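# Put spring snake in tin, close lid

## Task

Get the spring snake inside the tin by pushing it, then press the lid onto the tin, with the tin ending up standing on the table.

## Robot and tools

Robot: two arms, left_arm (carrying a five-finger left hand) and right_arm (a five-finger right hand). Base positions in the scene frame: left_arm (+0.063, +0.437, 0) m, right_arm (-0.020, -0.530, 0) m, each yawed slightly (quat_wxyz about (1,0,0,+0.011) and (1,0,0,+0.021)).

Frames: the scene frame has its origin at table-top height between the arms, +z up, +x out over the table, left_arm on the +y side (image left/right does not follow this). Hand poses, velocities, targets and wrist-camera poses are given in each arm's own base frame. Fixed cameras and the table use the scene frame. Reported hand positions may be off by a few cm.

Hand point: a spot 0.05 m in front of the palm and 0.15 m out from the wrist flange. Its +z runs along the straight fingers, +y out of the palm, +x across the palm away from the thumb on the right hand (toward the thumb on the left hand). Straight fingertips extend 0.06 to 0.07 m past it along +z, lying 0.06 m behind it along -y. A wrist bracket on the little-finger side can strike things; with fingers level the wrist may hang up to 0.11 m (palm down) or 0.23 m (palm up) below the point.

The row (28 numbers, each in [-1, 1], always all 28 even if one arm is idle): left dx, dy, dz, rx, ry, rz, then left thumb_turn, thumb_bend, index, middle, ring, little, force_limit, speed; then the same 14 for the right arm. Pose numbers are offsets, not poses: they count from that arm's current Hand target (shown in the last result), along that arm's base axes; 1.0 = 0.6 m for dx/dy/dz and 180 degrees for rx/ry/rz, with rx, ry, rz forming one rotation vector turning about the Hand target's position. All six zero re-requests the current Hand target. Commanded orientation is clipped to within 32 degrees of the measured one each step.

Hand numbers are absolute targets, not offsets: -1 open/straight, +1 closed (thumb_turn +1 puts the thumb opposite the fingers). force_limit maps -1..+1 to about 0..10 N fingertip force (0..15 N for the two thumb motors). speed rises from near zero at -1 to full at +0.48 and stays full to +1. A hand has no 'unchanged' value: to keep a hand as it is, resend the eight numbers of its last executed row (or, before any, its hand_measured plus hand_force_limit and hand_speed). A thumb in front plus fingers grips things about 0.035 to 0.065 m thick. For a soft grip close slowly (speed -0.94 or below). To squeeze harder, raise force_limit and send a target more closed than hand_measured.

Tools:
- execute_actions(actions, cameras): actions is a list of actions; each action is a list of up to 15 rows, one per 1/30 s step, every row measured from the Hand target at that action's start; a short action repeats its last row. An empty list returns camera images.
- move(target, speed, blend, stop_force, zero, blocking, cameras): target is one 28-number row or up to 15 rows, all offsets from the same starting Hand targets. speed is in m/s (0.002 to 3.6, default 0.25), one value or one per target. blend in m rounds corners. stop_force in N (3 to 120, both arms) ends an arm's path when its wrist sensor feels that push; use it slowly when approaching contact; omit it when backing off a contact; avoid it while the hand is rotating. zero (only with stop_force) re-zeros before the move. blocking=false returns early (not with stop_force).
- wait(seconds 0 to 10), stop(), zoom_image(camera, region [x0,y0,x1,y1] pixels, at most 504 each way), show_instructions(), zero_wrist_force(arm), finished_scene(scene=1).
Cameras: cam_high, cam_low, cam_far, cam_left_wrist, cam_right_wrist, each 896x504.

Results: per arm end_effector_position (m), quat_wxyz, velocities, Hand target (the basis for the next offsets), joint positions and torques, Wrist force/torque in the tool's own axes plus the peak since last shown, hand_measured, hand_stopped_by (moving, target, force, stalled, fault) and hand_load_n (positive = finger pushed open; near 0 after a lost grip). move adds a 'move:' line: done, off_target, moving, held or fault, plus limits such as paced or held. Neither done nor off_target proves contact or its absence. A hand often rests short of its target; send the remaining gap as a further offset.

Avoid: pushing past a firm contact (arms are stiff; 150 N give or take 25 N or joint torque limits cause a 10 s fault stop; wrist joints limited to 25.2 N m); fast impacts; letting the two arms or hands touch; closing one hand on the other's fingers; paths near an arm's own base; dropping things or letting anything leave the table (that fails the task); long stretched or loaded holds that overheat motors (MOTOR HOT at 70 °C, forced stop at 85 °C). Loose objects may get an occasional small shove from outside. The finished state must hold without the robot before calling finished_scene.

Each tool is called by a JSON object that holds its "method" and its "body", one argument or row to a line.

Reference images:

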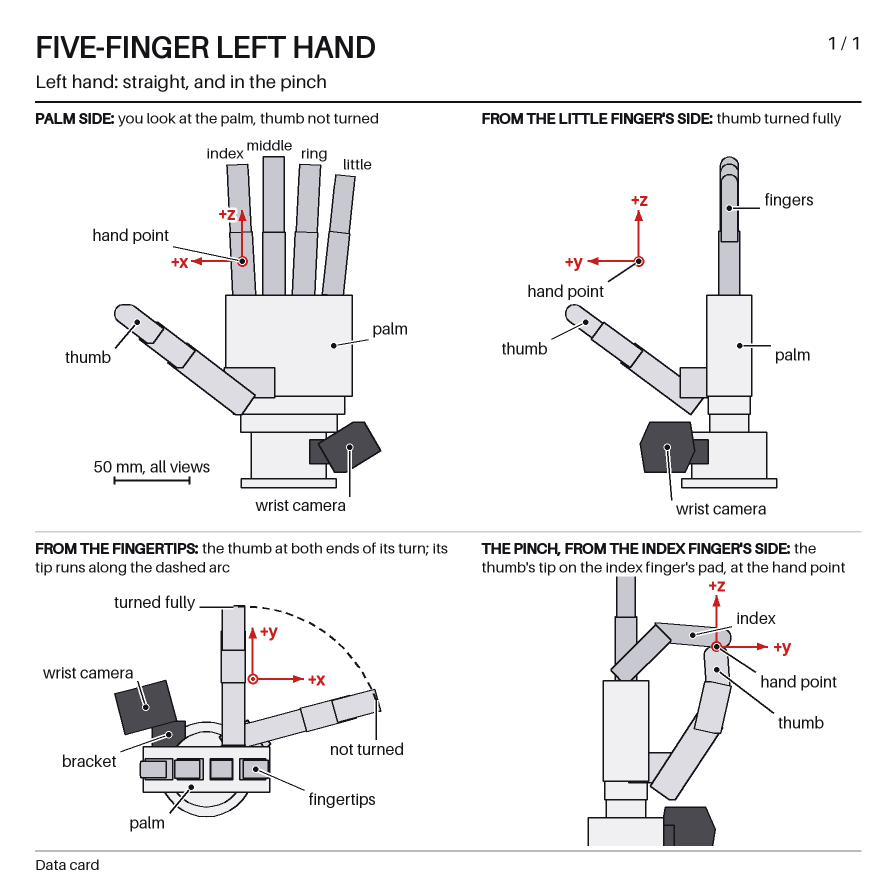

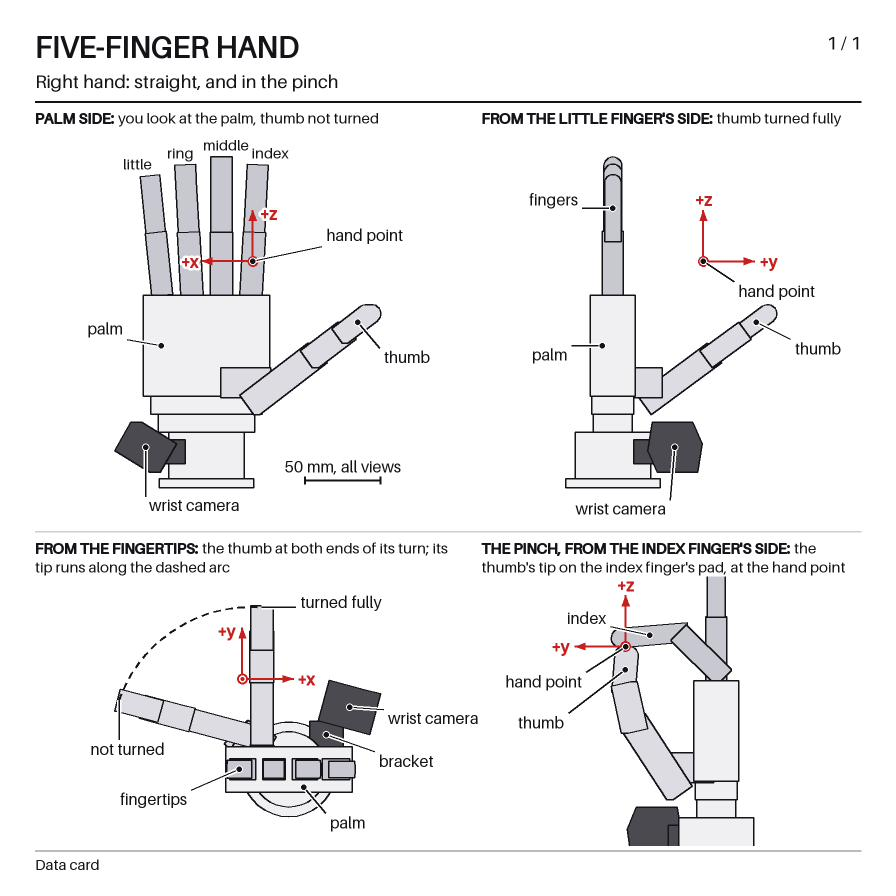

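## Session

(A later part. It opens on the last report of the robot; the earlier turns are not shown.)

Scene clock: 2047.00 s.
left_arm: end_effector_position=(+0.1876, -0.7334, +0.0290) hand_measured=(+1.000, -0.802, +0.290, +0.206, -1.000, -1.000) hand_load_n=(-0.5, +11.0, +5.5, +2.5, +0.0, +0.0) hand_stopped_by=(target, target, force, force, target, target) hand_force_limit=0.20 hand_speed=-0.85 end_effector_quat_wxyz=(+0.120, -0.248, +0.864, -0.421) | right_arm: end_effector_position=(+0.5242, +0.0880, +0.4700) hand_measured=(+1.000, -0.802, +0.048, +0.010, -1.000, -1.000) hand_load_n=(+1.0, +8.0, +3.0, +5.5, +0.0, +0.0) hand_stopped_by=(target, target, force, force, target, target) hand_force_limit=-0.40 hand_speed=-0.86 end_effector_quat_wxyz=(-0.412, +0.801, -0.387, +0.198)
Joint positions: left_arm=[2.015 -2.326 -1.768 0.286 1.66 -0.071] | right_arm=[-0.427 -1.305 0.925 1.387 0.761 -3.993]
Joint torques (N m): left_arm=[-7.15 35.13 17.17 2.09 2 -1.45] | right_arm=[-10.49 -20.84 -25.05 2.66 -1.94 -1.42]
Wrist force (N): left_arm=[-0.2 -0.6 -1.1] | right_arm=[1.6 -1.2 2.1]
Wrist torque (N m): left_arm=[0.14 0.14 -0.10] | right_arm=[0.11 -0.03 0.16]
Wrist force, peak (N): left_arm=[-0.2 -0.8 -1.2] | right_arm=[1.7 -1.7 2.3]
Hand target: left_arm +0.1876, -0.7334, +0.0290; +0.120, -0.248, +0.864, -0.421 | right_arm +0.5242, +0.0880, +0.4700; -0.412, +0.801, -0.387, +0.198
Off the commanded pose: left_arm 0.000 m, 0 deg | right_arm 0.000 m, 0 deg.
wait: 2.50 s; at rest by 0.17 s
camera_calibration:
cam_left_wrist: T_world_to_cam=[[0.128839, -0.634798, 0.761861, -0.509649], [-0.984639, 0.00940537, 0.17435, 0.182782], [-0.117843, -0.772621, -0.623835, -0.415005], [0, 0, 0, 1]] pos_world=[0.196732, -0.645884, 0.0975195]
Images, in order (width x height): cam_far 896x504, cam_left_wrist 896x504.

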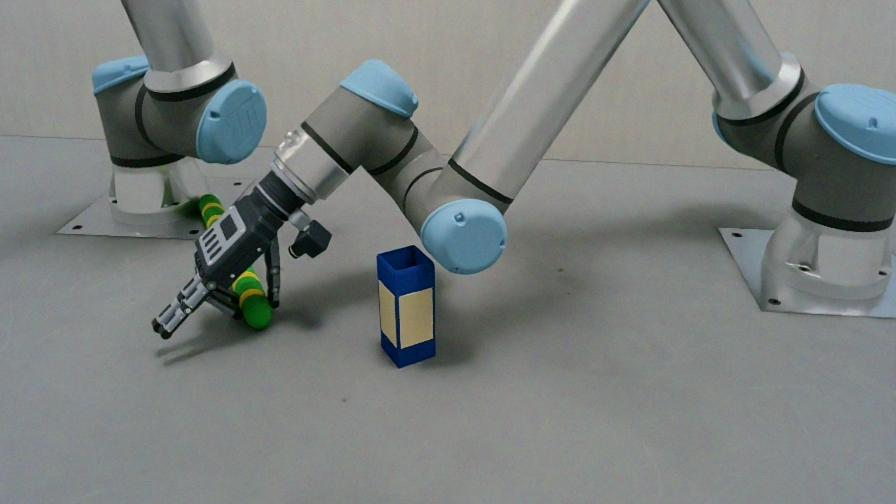

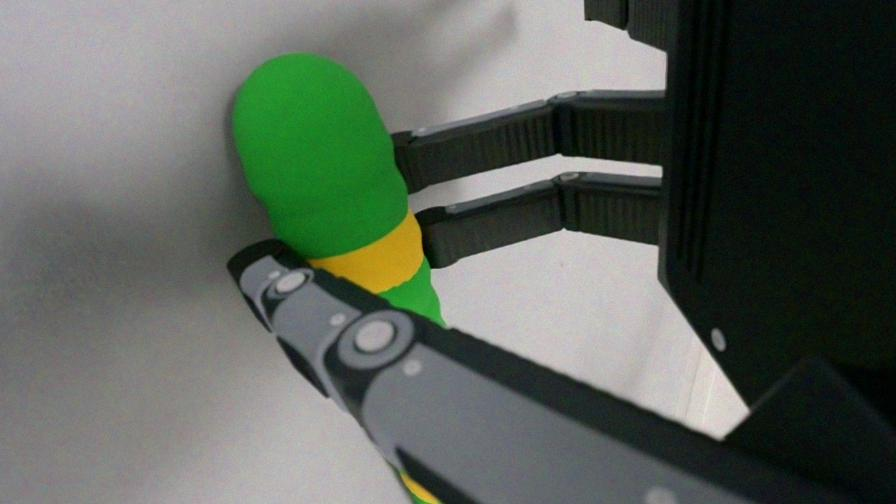

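{"method": "move", "body": {
  "target": [
    [0,0,0.1667,0.1323,-0.2121,0,1,-0.8,0.5,0.5,-1,-1,0.2,-0.85,0,0,0,0,0,0,1,-0.8,0.16,0.2,-1,-1,-0.4,-0.86],
    [0,0.1,0.55,0.0847,-0.5032,-0.1944,1,-0.8,0.5,0.5,-1,-1,0.2,-0.85,0,0,0,0,0,0,1,-0.8,0.16,0.2,-1,-1,-0.4,-0.86]
  ],
  "speed": [0.12,0.2],
  "blend": 0.03,
  "cameras": ["cam_far","cam_high","cam_low","cam_left_wrist"]
}}

Scene clock: 2119.70 s.
left_arm: end_effector_position=(+0.1876, -0.6734, +0.3590) hand_measured=(+1.000, -0.802, +0.290, +0.206, -1.000, -1.000) hand_load_n=(+0.0, +11.0, +6.0, +2.0, +0.0, +0.0) hand_stopped_by=(target, target, force, force, target, target) hand_force_limit=0.20 hand_speed=-0.85 end_effector_quat_wxyz=(+0.597, +0.378, +0.597, -0.379) | right_arm: end_effector_position=(+0.5242, +0.0880, +0.4700) hand_measured=(+1.000, -0.802, +0.048, +0.010, -1.000, -1.000) hand_load_n=(+1.0, +7.5, +2.5, +6.0, +0.0, +0.0) hand_stopped_by=(target, target, force, force, target, target) hand_force_limit=-0.40 hand_speed=-0.86 end_effector_quat_wxyz=(-0.412, +0.801, -0.387, +0.198)
Joint positions: left_arm=[1.913 -1.968 -1.913 0.739 1.669 1.569] | right_arm=[-0.427 -1.305 0.925 1.387 0.761 -3.993]
Joint torques (N m): left_arm=[7.14 37.78 1.92 0.59 -2.34 0.98] | right_arm=[-10.66 -20.64 -24.01 2.4 -2.03 -1.34]
Wrist force (N): left_arm=[0.6 -0.7 -0.5] | right_arm=[1.4 -1.1 1.9]
Wrist torque (N m): left_arm=[0.01 -0.06 -0.16] | right_arm=[0.14 0.00 0.15]
Wrist force, peak (N): left_arm=[-0.1 -1.0 -1.0] | right_arm=[1.5 -1.6 2.4]
Hand target: left_arm +0.1876, -0.6734, +0.3590; +0.597, +0.378, +0.597, -0.379 | right_arm +0.5242, +0.0880, +0.4700; -0.412, +0.801, -0.387, +0.198
Off the commanded pose: left_arm 0.000 m, 0 deg | right_arm 0.000 m, 0 deg.
move: done
camera_calibration:
cam_left_wrist: T_world_to_cam=[[-0.877721, -0.422692, -0.225693, -0.0367546], [-0.0534089, 0.554371, -0.830554, 0.677785], [0.476186, -0.716941, -0.509159, -0.277922], [0, 0, 0, 1]] pos_world=[0.136282, -0.590534, 0.413136]
Images, in order (width x height): cam_high 896x504, cam_low 896x504, cam_far 896x504, cam_left_wrist 896x504.

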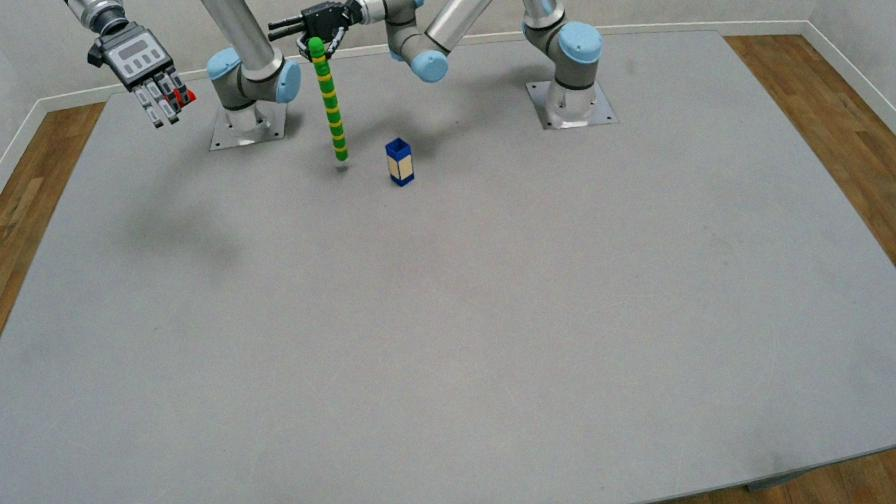

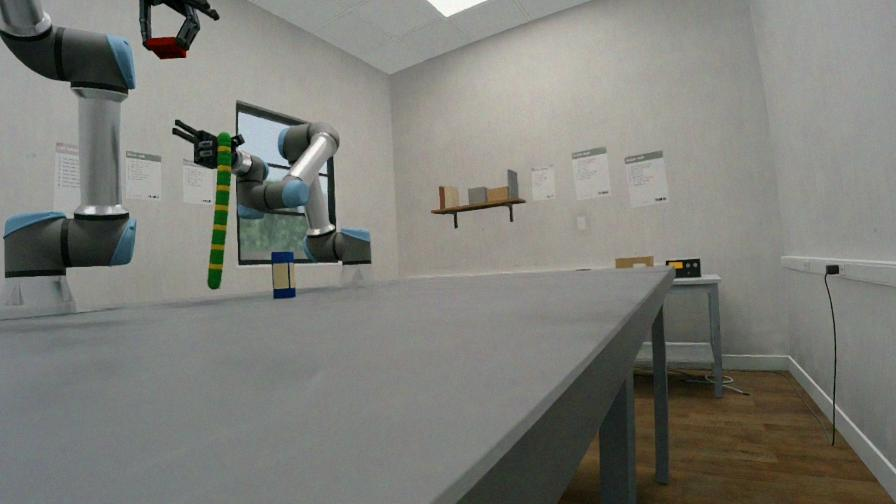

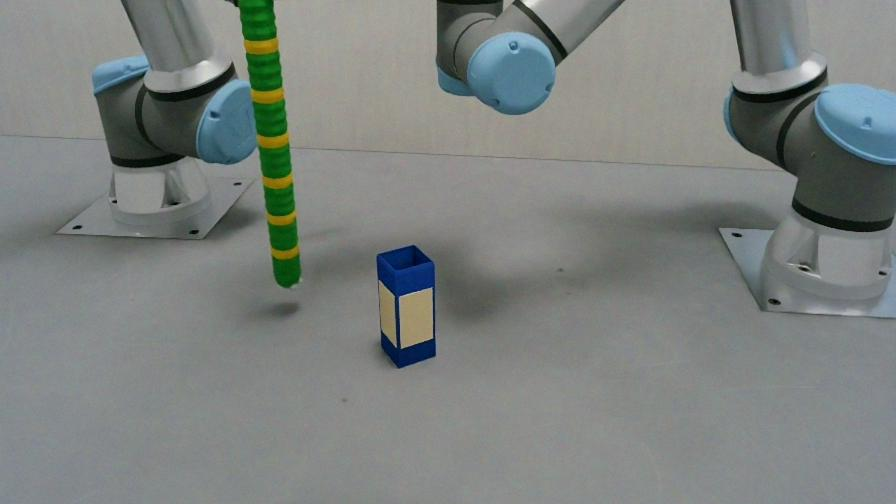

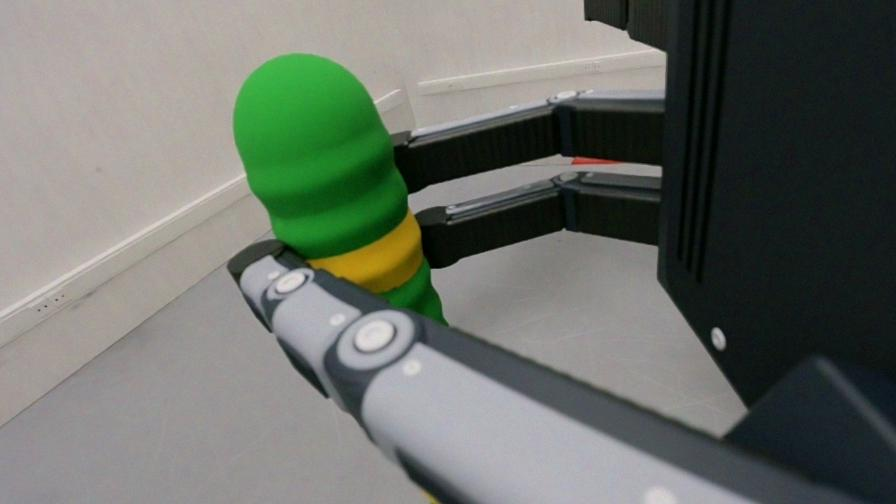

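{"method": "move", "body": {
  "target": [
    [0,0,0.235,0.0136,-0.0172,0,1,-0.8,0.5,0.5,-1,-1,0.2,-0.85,0,0,0,0,0,0,1,-0.8,0.16,0.2,-1,-1,-0.4,-0.86],
    [0.0633,0.2248,0.235,0.0136,-0.0172,0,1,-0.8,0.5,0.5,-1,-1,0.2,-0.85,0,0,0,0,0,0,1,-0.8,0.16,0.2,-1,-1,-0.4,-0.86]
  ],
  "speed": [0.15,0.12],
  "blend": 0.03,
  "cameras": ["cam_far","cam_high","cam_low"]
}}

{"method": "zoom_image", "body": {
  "camera": "cam_far",
  "region": [300, 100, 500, 380]
}}

{"method": "zoom_image", "body": {
  "camera": "cam_low",
  "region": [200, 100, 360, 320]
}}

{"method": "zoom_image", "body": {
  "camera": "cam_high",
  "region": [320, 0, 480, 220]
}}

Scene clock: 2156.77 s.
left_arm: end_effector_position=(+0.2256, -0.5386, +0.5000) hand_measured=(+1.000, -0.802, +0.290, +0.206, -1.000, -1.000) hand_load_n=(+0.0, +11.0, +6.0, +2.0, +0.0, +0.0) hand_stopped_by=(target, target, force, force, target, target) hand_force_limit=0.20 hand_speed=-0.85 end_effector_quat_wxyz=(+0.604, +0.401, +0.589, -0.356) | right_arm: end_effector_position=(+0.5242, +0.0880, +0.4700) hand_measured=(+1.000, -0.802, +0.048, +0.010, -1.000, -1.000) hand_load_n=(+1.0, +7.5, +2.5, +6.0, +0.0, +0.0) hand_stopped_by=(target, target, force, force, target, target) hand_force_limit=-0.40 hand_speed=-0.86 end_effector_quat_wxyz=(-0.412, +0.801, -0.387, +0.198)
Joint positions: left_arm=[2.151 -1.467 -2.079 0.388 1.431 1.638] | right_arm=[-0.427 -1.305 0.925 1.387 0.761 -3.993]
Joint torques (N m): left_arm=[7.72 21.09 6.21 -0.01 -2.18 1.31] | right_arm=[-9.95 -21.38 -23.62 2.23 -1.87 -0.93]
Wrist force (N): left_arm=[0.4 -0.7 -0.3] | right_arm=[1.3 -1.2 2.3]
Wrist torque (N m): left_arm=[-0.01 -0.03 -0.17] | right_arm=[0.09 0.01 0.14]
Wrist force, peak (N): left_arm=[1.7 -0.8 -0.3] | right_arm=[1.6 -1.5 2.5]
Hand target: left_arm +0.2256, -0.5385, +0.5000; +0.604, +0.401, +0.589, -0.356 | right_arm +0.5242, +0.0880, +0.4700; -0.412, +0.801, -0.387, +0.198
Off the commanded pose: left_arm 0.000 m, 0 deg | right_arm 0.000 m, 0 deg.
move: done
Images, in order (width x height): cam_high 896x504, cam_low 896x504, cam_far 896x504.

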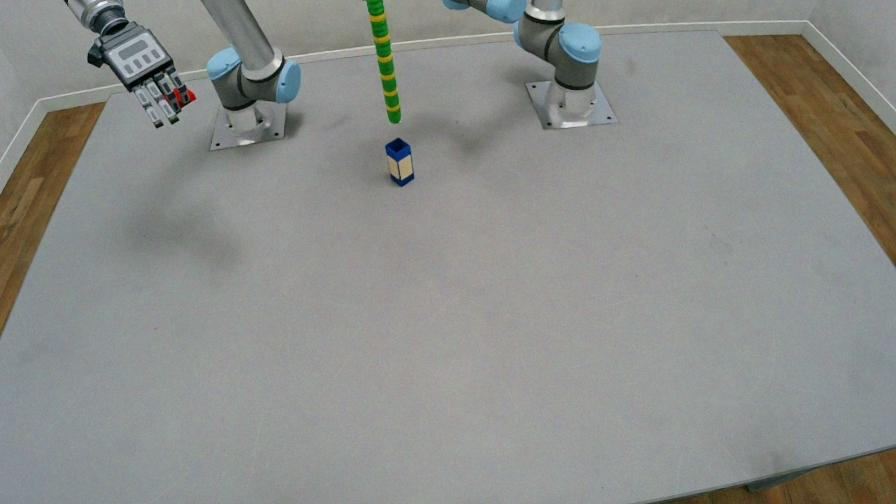

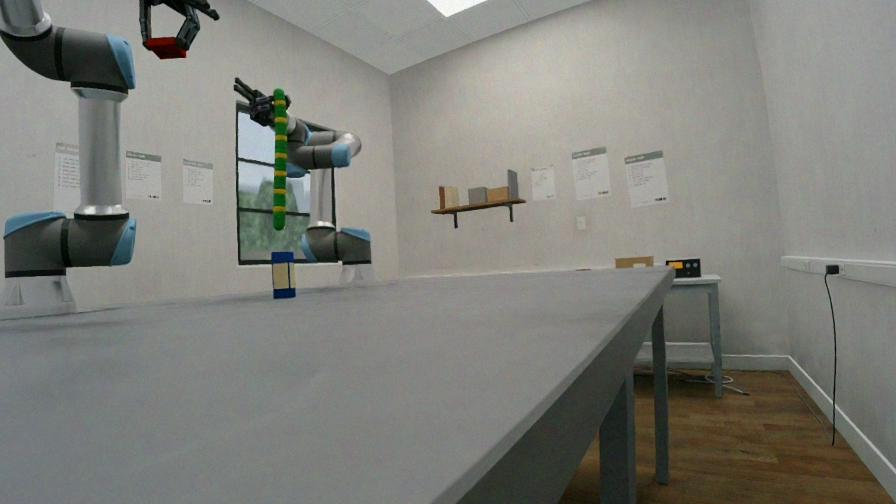

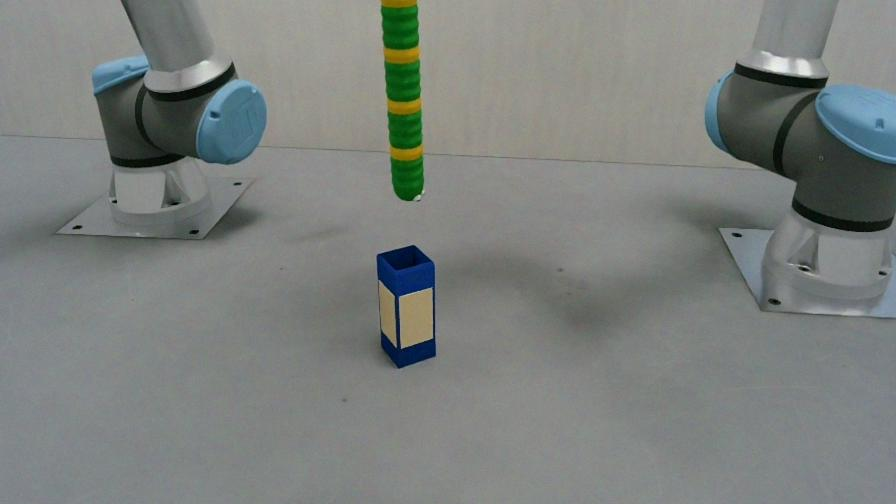

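Scaled by 1.800 from the camera's 896x504 image, which has a finer 1280x720 frame.

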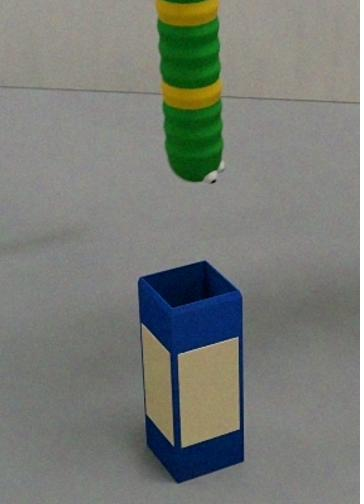

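Scaled by 2.291 from the camera's 896x504 image, which has a finer 1280x720 frame.

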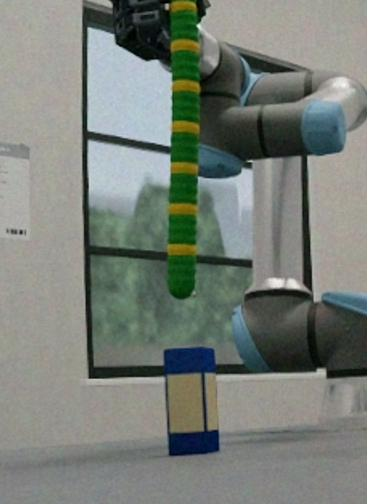

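Scaled by 2.291 from the camera's 896x504 image, which has a finer 1280x720 frame.

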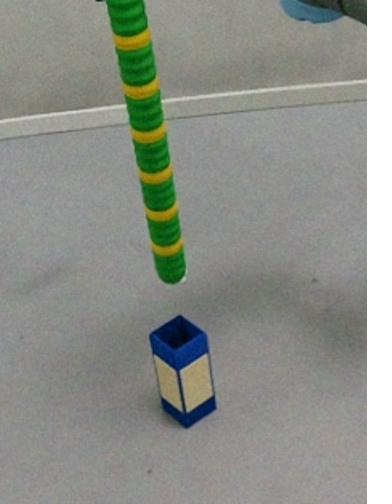

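{"method": "move", "body": {
  "target": [0,0,-0.033,-0.0019,-0.0153,0,1,-0.8,0.5,0.5,-1,-1,0.2,-0.85,0,0,0,0,0,0,1,-0.8,0.16,0.2,-1,-1,-0.4,-0.86],
  "speed": 0.08,
  "cameras": ["cam_far","cam_high","cam_low"]
}}

{"method": "zoom_image", "body": {
  "camera": "cam_far",
  "region": [300, 100, 500, 380]
}}

{"method": "zoom_image", "body": {
  "camera": "cam_low",
  "region": [200, 100, 360, 320]
}}

{"method": "zoom_image", "body": {
  "camera": "cam_high",
  "region": [340, 80, 440, 200]
}}

Scene clock: 2209.60 s.
left_arm: end_effector_position=(+0.2256, -0.5385, +0.4802) hand_measured=(+1.000, -0.802, +0.290, +0.206, -1.000, -1.000) hand_load_n=(+0.0, +11.0, +6.0, +2.0, +0.0, +0.0) hand_stopped_by=(target, target, force, force, target, target) hand_force_limit=0.20 hand_speed=-0.85 end_effector_quat_wxyz=(+0.619, +0.408, +0.573, -0.348) | right_arm: end_effector_position=(+0.5242, +0.0880, +0.4700) hand_measured=(+1.000, -0.802, +0.048, +0.010, -1.000, -1.000) hand_load_n=(+1.0, +7.5, +3.0, +6.0, +0.0, +0.0) hand_stopped_by=(target, target, force, force, target, target) hand_force_limit=-0.40 hand_speed=-0.86 end_effector_quat_wxyz=(-0.412, +0.801, -0.387, +0.198)
Joint positions: left_arm=[2.148 -1.506 -2.125 0.499 1.434 1.676] | right_arm=[-0.427 -1.305 0.925 1.387 0.761 -3.993]
Joint torques (N m): left_arm=[-7.37 9.46 5.27 2.86 2.13 1.25] | right_arm=[-9.22 -21.84 -22.96 2.14 -1.53 -0.49]
Wrist force (N): left_arm=[0.4 -0.6 -0.4] | right_arm=[1.4 -1.3 2.4]
Wrist torque (N m): left_arm=[0.00 -0.02 -0.17] | right_arm=[0.08 -0.02 0.15]
Wrist force, peak (N): left_arm=[0.4 -0.8 -0.7] | right_arm=[1.7 -1.5 2.6]
Hand target: left_arm +0.2256, -0.5385, +0.4802; +0.620, +0.408, +0.573, -0.348 | right_arm +0.5242, +0.0880, +0.4700; -0.412, +0.801, -0.387, +0.198
Off the commanded pose: left_arm 0.000 m, 0 deg | right_arm 0.000 m, 0 deg.
move: done
Images, in order (width x height): cam_high 896x504, cam_low 896x504, cam_far 896x504.

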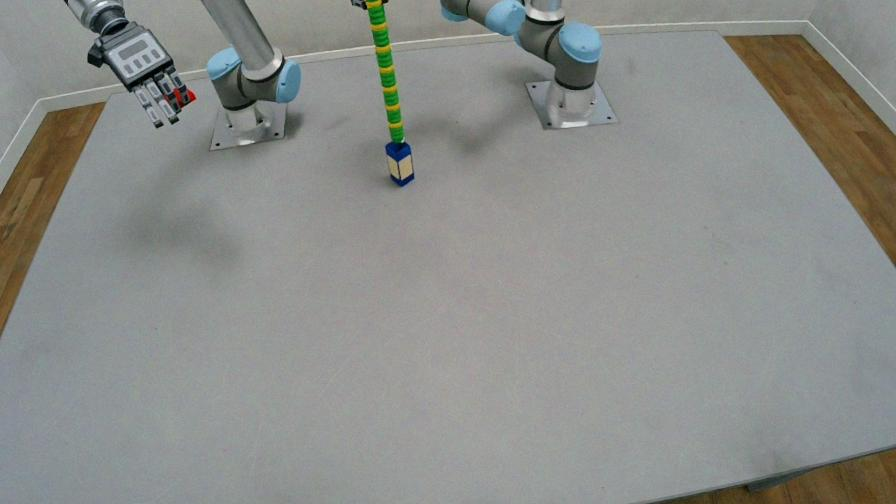

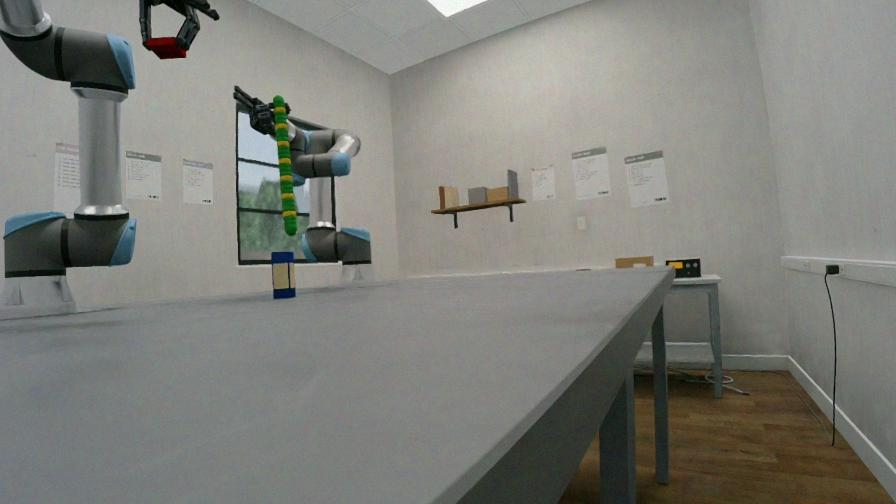

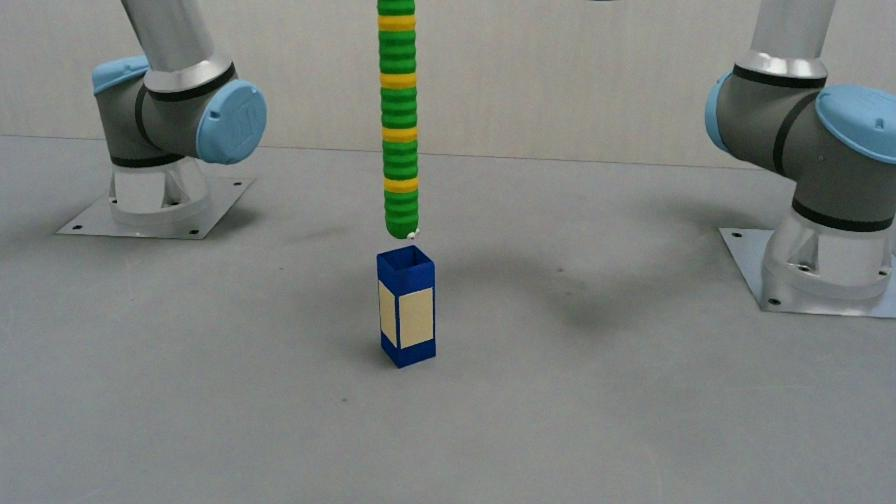

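Scaled by 1.800 from the camera's 896x504 image, which has a finer 1280x720 frame.

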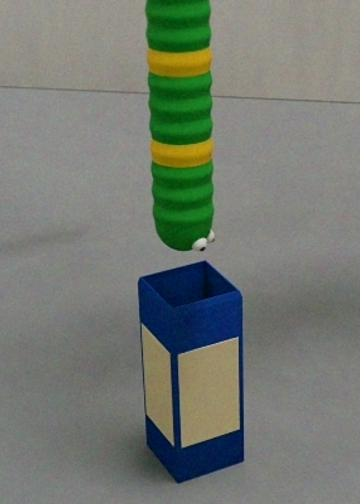

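Scaled by 2.291 from the camera's 896x504 image, which has a finer 1280x720 frame.

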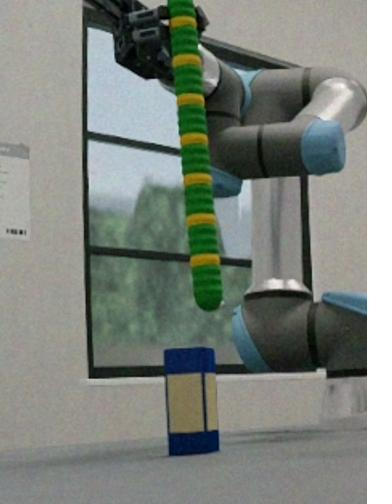

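Scaled by 4.200 from the camera's 896x504 image, which has a finer 1280x720 frame.

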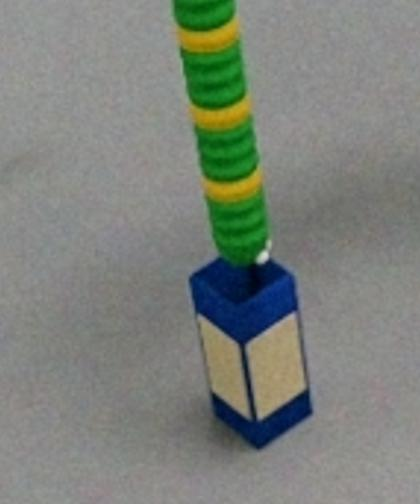

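{"method": "wait", "body": {
  "seconds": 0.5,
  "cameras": ["cam_far","cam_low","cam_high"]
}}

{"method": "zoom_image", "body": {
  "camera": "cam_far",
  "region": [300, 100, 500, 380]
}}

{"method": "zoom_image", "body": {
  "camera": "cam_low",
  "region": [200, 100, 360, 320]
}}

Scene clock: 2217.83 s.
left_arm: end_effector_position=(+0.2256, -0.5385, +0.4802) hand_measured=(+1.000, -0.802, +0.290, +0.206, -1.000, -1.000) hand_load_n=(+0.0, +11.0, +6.0, +2.0, +0.0, +0.0) hand_stopped_by=(target, target, force, force, target, target) hand_force_limit=0.20 hand_speed=-0.85 end_effector_quat_wxyz=(+0.619, +0.408, +0.573, -0.348) | right_arm: end_effector_position=(+0.5242, +0.0880, +0.4700) hand_measured=(+1.000, -0.802, +0.048, +0.010, -1.000, -1.000) hand_load_n=(+1.0, +7.5, +3.0, +5.5, +0.0, +0.0) hand_stopped_by=(target, target, force, force, target, target) hand_force_limit=-0.40 hand_speed=-0.86 end_effector_quat_wxyz=(-0.412, +0.801, -0.387, +0.198)
Joint positions: left_arm=[2.148 -1.506 -2.125 0.499 1.434 1.676] | right_arm=[-0.427 -1.305 0.925 1.387 0.761 -3.993]
Joint torques (N m): left_arm=[-6.81 10.28 4.94 2.81 2.17 0.94] | right_arm=[-9.08 -21.59 -22.57 2.02 -1.63 -0.63]
Wrist force (N): left_arm=[0.1 -0.6 -0.4] | right_arm=[1.3 -1.2 2.2]
Wrist torque (N m): left_arm=[0.01 0.01 -0.18] | right_arm=[0.10 0.02 0.14]
Wrist force, peak (N): left_arm=[0.1 -0.9 -0.6] | right_arm=[1.5 -1.5 2.5]
Hand target: left_arm +0.2256, -0.5385, +0.4802; +0.620, +0.408, +0.573, -0.348 | right_arm +0.5242, +0.0880, +0.4700; -0.412, +0.801, -0.387, +0.198
Off the commanded pose: left_arm 0.000 m, 0 deg | right_arm 0.000 m, 0 deg.
wait: 0.50 s; at rest from the start
Images, in order (width x height): cam_high 896x504, cam_low 896x504, cam_far 896x504.

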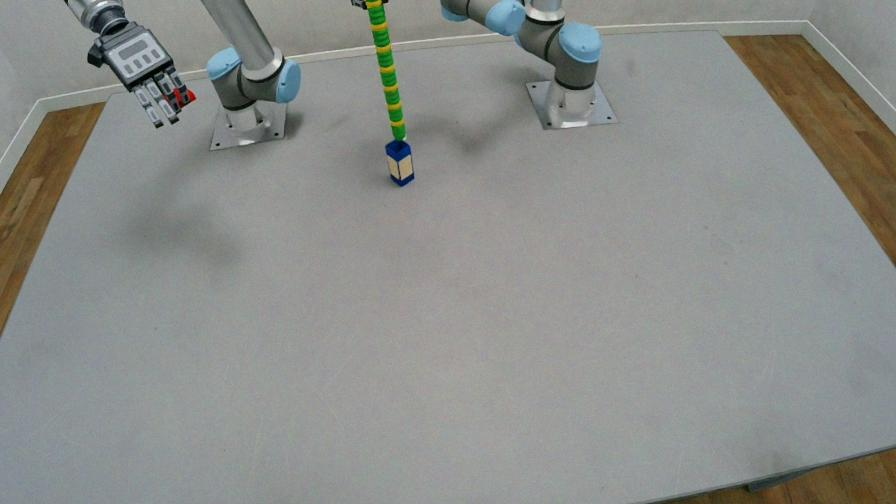

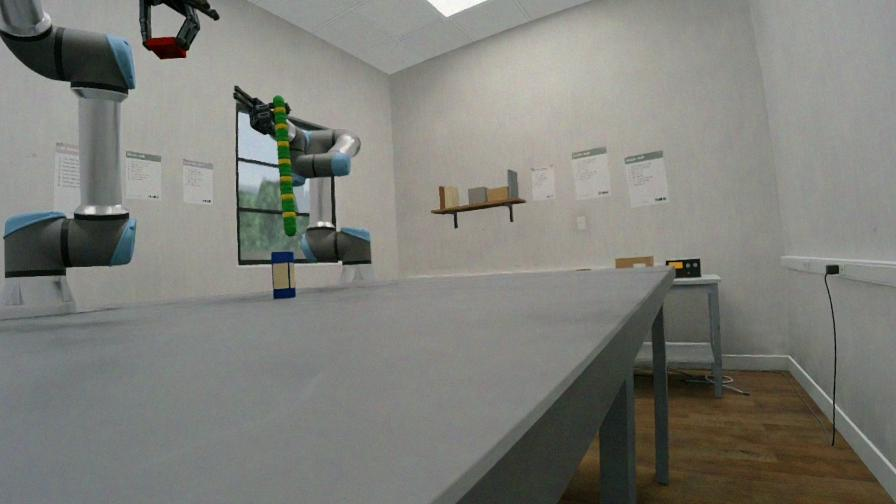

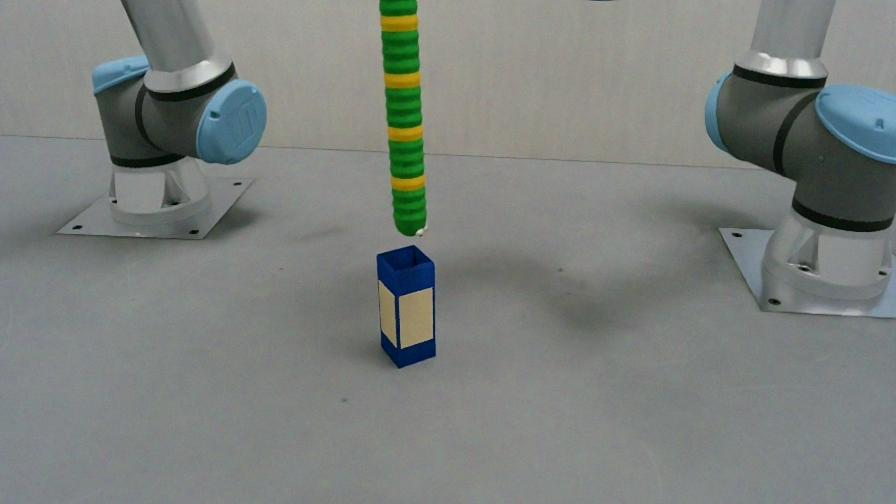

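Scaled by 1.800 from the camera's 896x504 image, which has a finer 1280x720 frame.

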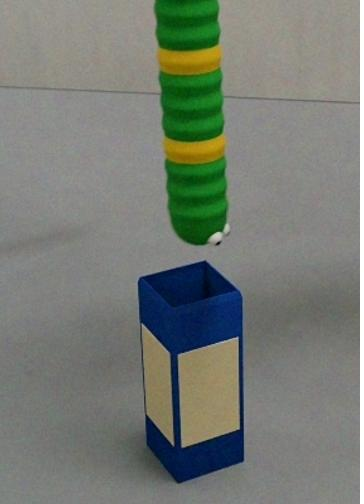

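Scaled by 2.291 from the camera's 896x504 image, which has a finer 1280x720 frame.

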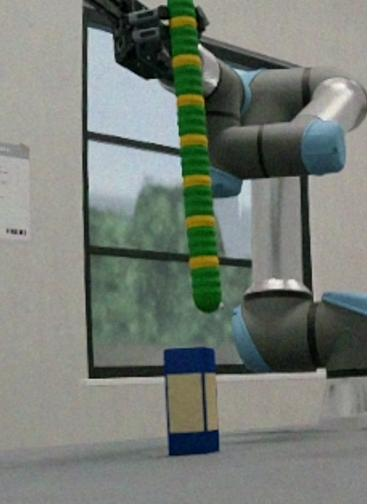

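{"method": "wait", "body": {
  "seconds": 0.3,
  "cameras": ["cam_far","cam_low"]
}}

{"method": "zoom_image", "body": {
  "camera": "cam_far",
  "region": [300, 100, 500, 380]
}}

{"method": "zoom_image", "body": {
  "camera": "cam_low",
  "region": [200, 100, 360, 320]
}}

{"method": "wait", "body": {
  "seconds": 0.3,
  "cameras": ["cam_far","cam_low"]
}}

{"method": "zoom_image", "body": {
  "camera": "cam_far",
  "region": [300, 100, 500, 380]
}}

{"method": "zoom_image", "body": {
  "camera": "cam_low",
  "region": [200, 100, 360, 320]
}}

Scene clock: 2226.57 s.
left_arm: end_effector_position=(+0.2256, -0.5385, +0.4802) hand_measured=(+1.000, -0.802, +0.290, +0.206, -1.000, -1.000) hand_load_n=(+0.0, +11.0, +6.0, +2.0, +0.0, +0.0) hand_stopped_by=(target, target, force, force, target, target) hand_force_limit=0.20 hand_speed=-0.85 end_effector_quat_wxyz=(+0.619, +0.408, +0.573, -0.348) | right_arm: end_effector_position=(+0.5242, +0.0880, +0.4700) hand_measured=(+1.000, -0.802, +0.048, +0.010, -1.000, -1.000) hand_load_n=(+1.0, +7.5, +3.0, +5.5, +0.0, +0.0) hand_stopped_by=(target, target, force, force, target, target) hand_force_limit=-0.40 hand_speed=-0.86 end_effector_quat_wxyz=(-0.412, +0.801, -0.387, +0.198)
Joint positions: left_arm=[2.148 -1.506 -2.125 0.499 1.434 1.676] | right_arm=[-0.427 -1.305 0.925 1.387 0.761 -3.993]
Joint torques (N m): left_arm=[-7.32 9.85 4.99 2.72 2.07 1.08] | right_arm=[-9.22 -22.22 -21.82 2.14 -1.47 -0.25]
Wrist force (N): left_arm=[0.3 -0.3 -0.4] | right_arm=[1.3 -1.5 2.3]
Wrist torque (N m): left_arm=[0.05 -0.02 -0.18] | right_arm=[0.06 0.01 0.13]
Wrist force, peak (N): left_arm=[0.2 -0.8 -0.6] | right_arm=[1.4 -1.8 2.4]
Hand target: left_arm +0.2256, -0.5385, +0.4802; +0.620, +0.408, +0.573, -0.348 | right_arm +0.5242, +0.0880, +0.4700; -0.412, +0.801, -0.387, +0.198
Off the commanded pose: left_arm 0.000 m, 0 deg | right_arm 0.000 m, 0 deg.
wait: 0.30 s; at rest from the start
Images, in order (width x height): cam_low 896x504, cam_far 896x504.

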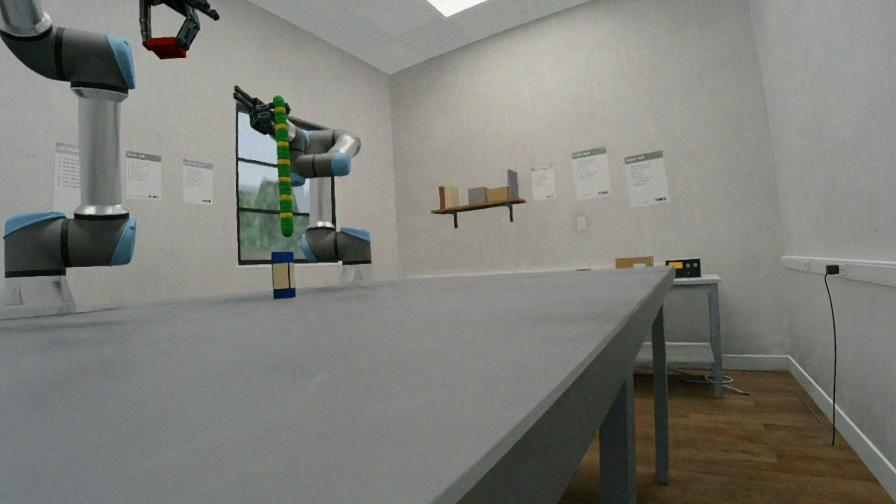

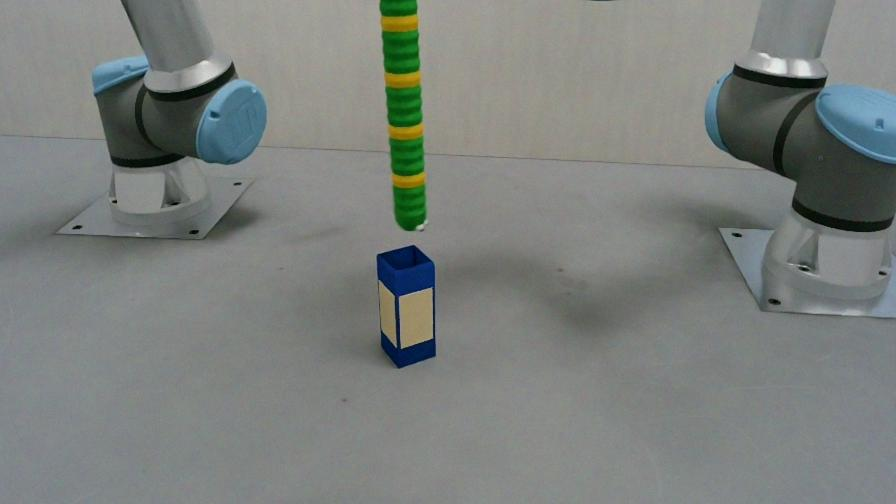

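Scaled by 1.800 from the camera's 896x504 image, which has a finer 1280x720 frame.

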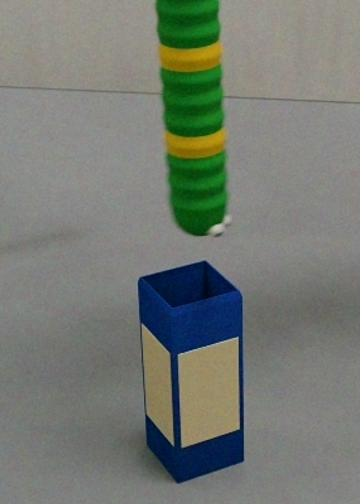

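Scaled by 2.291 from the camera's 896x504 image, which has a finer 1280x720 frame.

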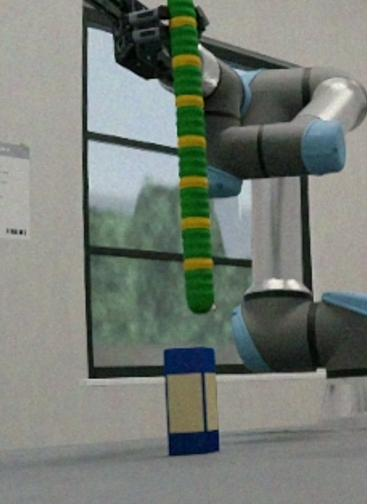

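Scene clock: 2226.87 s.
left_arm: end_effector_position=(+0.2256, -0.5385, +0.4802) hand_measured=(+1.000, -0.802, +0.290, +0.206, -1.000, -1.000) hand_load_n=(+0.0, +11.0, +6.0, +2.0, +0.5, +0.0) hand_stopped_by=(target, target, force, force, target, target) hand_force_limit=0.20 hand_speed=-0.85 end_effector_quat_wxyz=(+0.619, +0.408, +0.573, -0.348) | right_arm: end_effector_position=(+0.5242, +0.0880, +0.4700) hand_measured=(+1.000, -0.802, +0.048, +0.010, -1.000, -1.000) hand_load_n=(+1.0, +7.5, +2.5, +5.5, +0.0, +0.0) hand_stopped_by=(target, target, force, force, target, target) hand_force_limit=-0.40 hand_speed=-0.86 end_effector_quat_wxyz=(-0.412, +0.801, -0.387, +0.198)
Joint positions: left_arm=[2.148 -1.506 -2.125 0.499 1.434 1.676] | right_arm=[-0.427 -1.305 0.925 1.387 0.761 -3.993]
Joint torques (N m): left_arm=[-7.85 10.48 5.8 2.85 2.14 0.91] | right_arm=[-9.33 -22.65 -22.29 2 -1.5 -0.47]
Wrist force (N): left_arm=[0.3 -0.6 -0.2] | right_arm=[1.4 -1.5 2.2]
Wrist torque (N m): left_arm=[0.00 -0.01 -0.17] | right_arm=[0.06 0.00 0.14]
Wrist force, peak (N): left_arm=[0.2 -0.9 -0.5] | right_arm=[1.2 -1.5 2.3]
Hand target: left_arm +0.2256, -0.5385, +0.4802; +0.620, +0.408, +0.573, -0.348 | right_arm +0.5242, +0.0880, +0.4700; -0.412, +0.801, -0.387, +0.198
Off the commanded pose: left_arm 0.000 m, 0 deg | right_arm 0.000 m, 0 deg.
wait: 0.30 s; at rest by 0.17 s
Images, in order (width x height): cam_low 896x504, cam_far 896x504.

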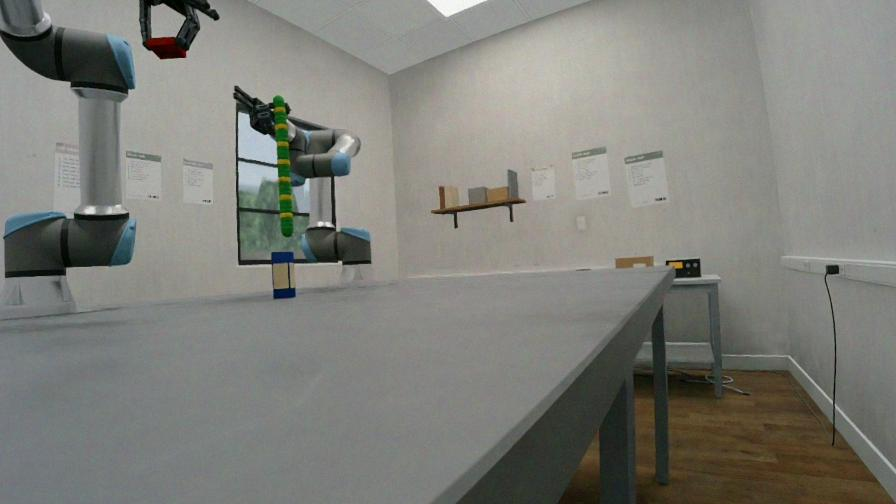

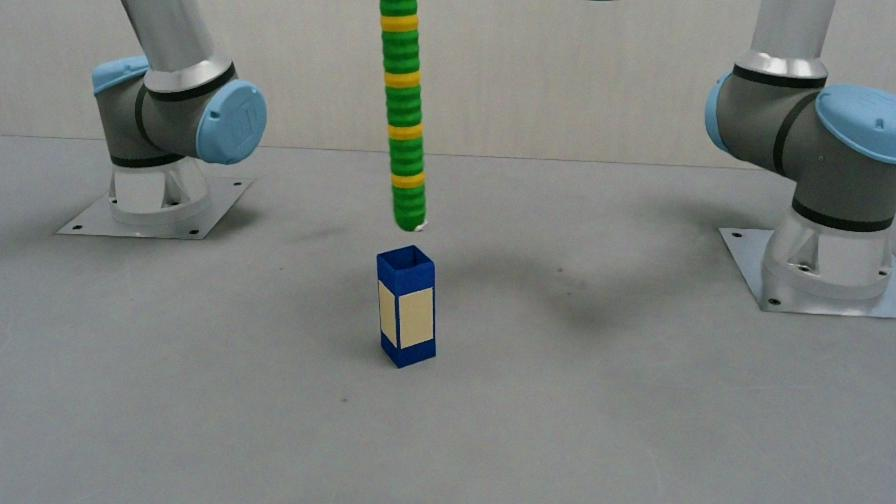

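Scaled by 1.800 from the camera's 896x504 image, which has a finer 1280x720 frame.

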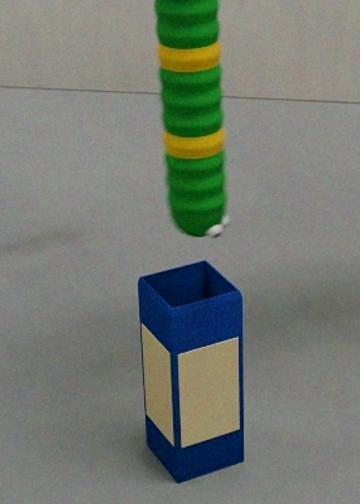

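Scaled by 2.291 from the camera's 896x504 image, which has a finer 1280x720 frame.

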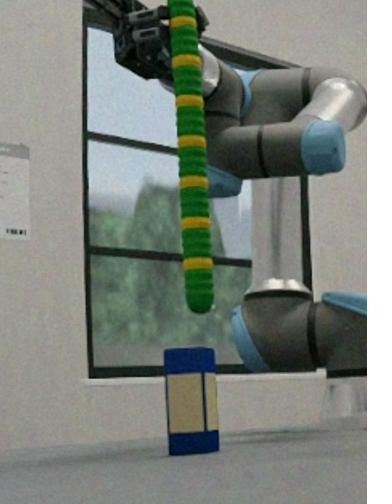

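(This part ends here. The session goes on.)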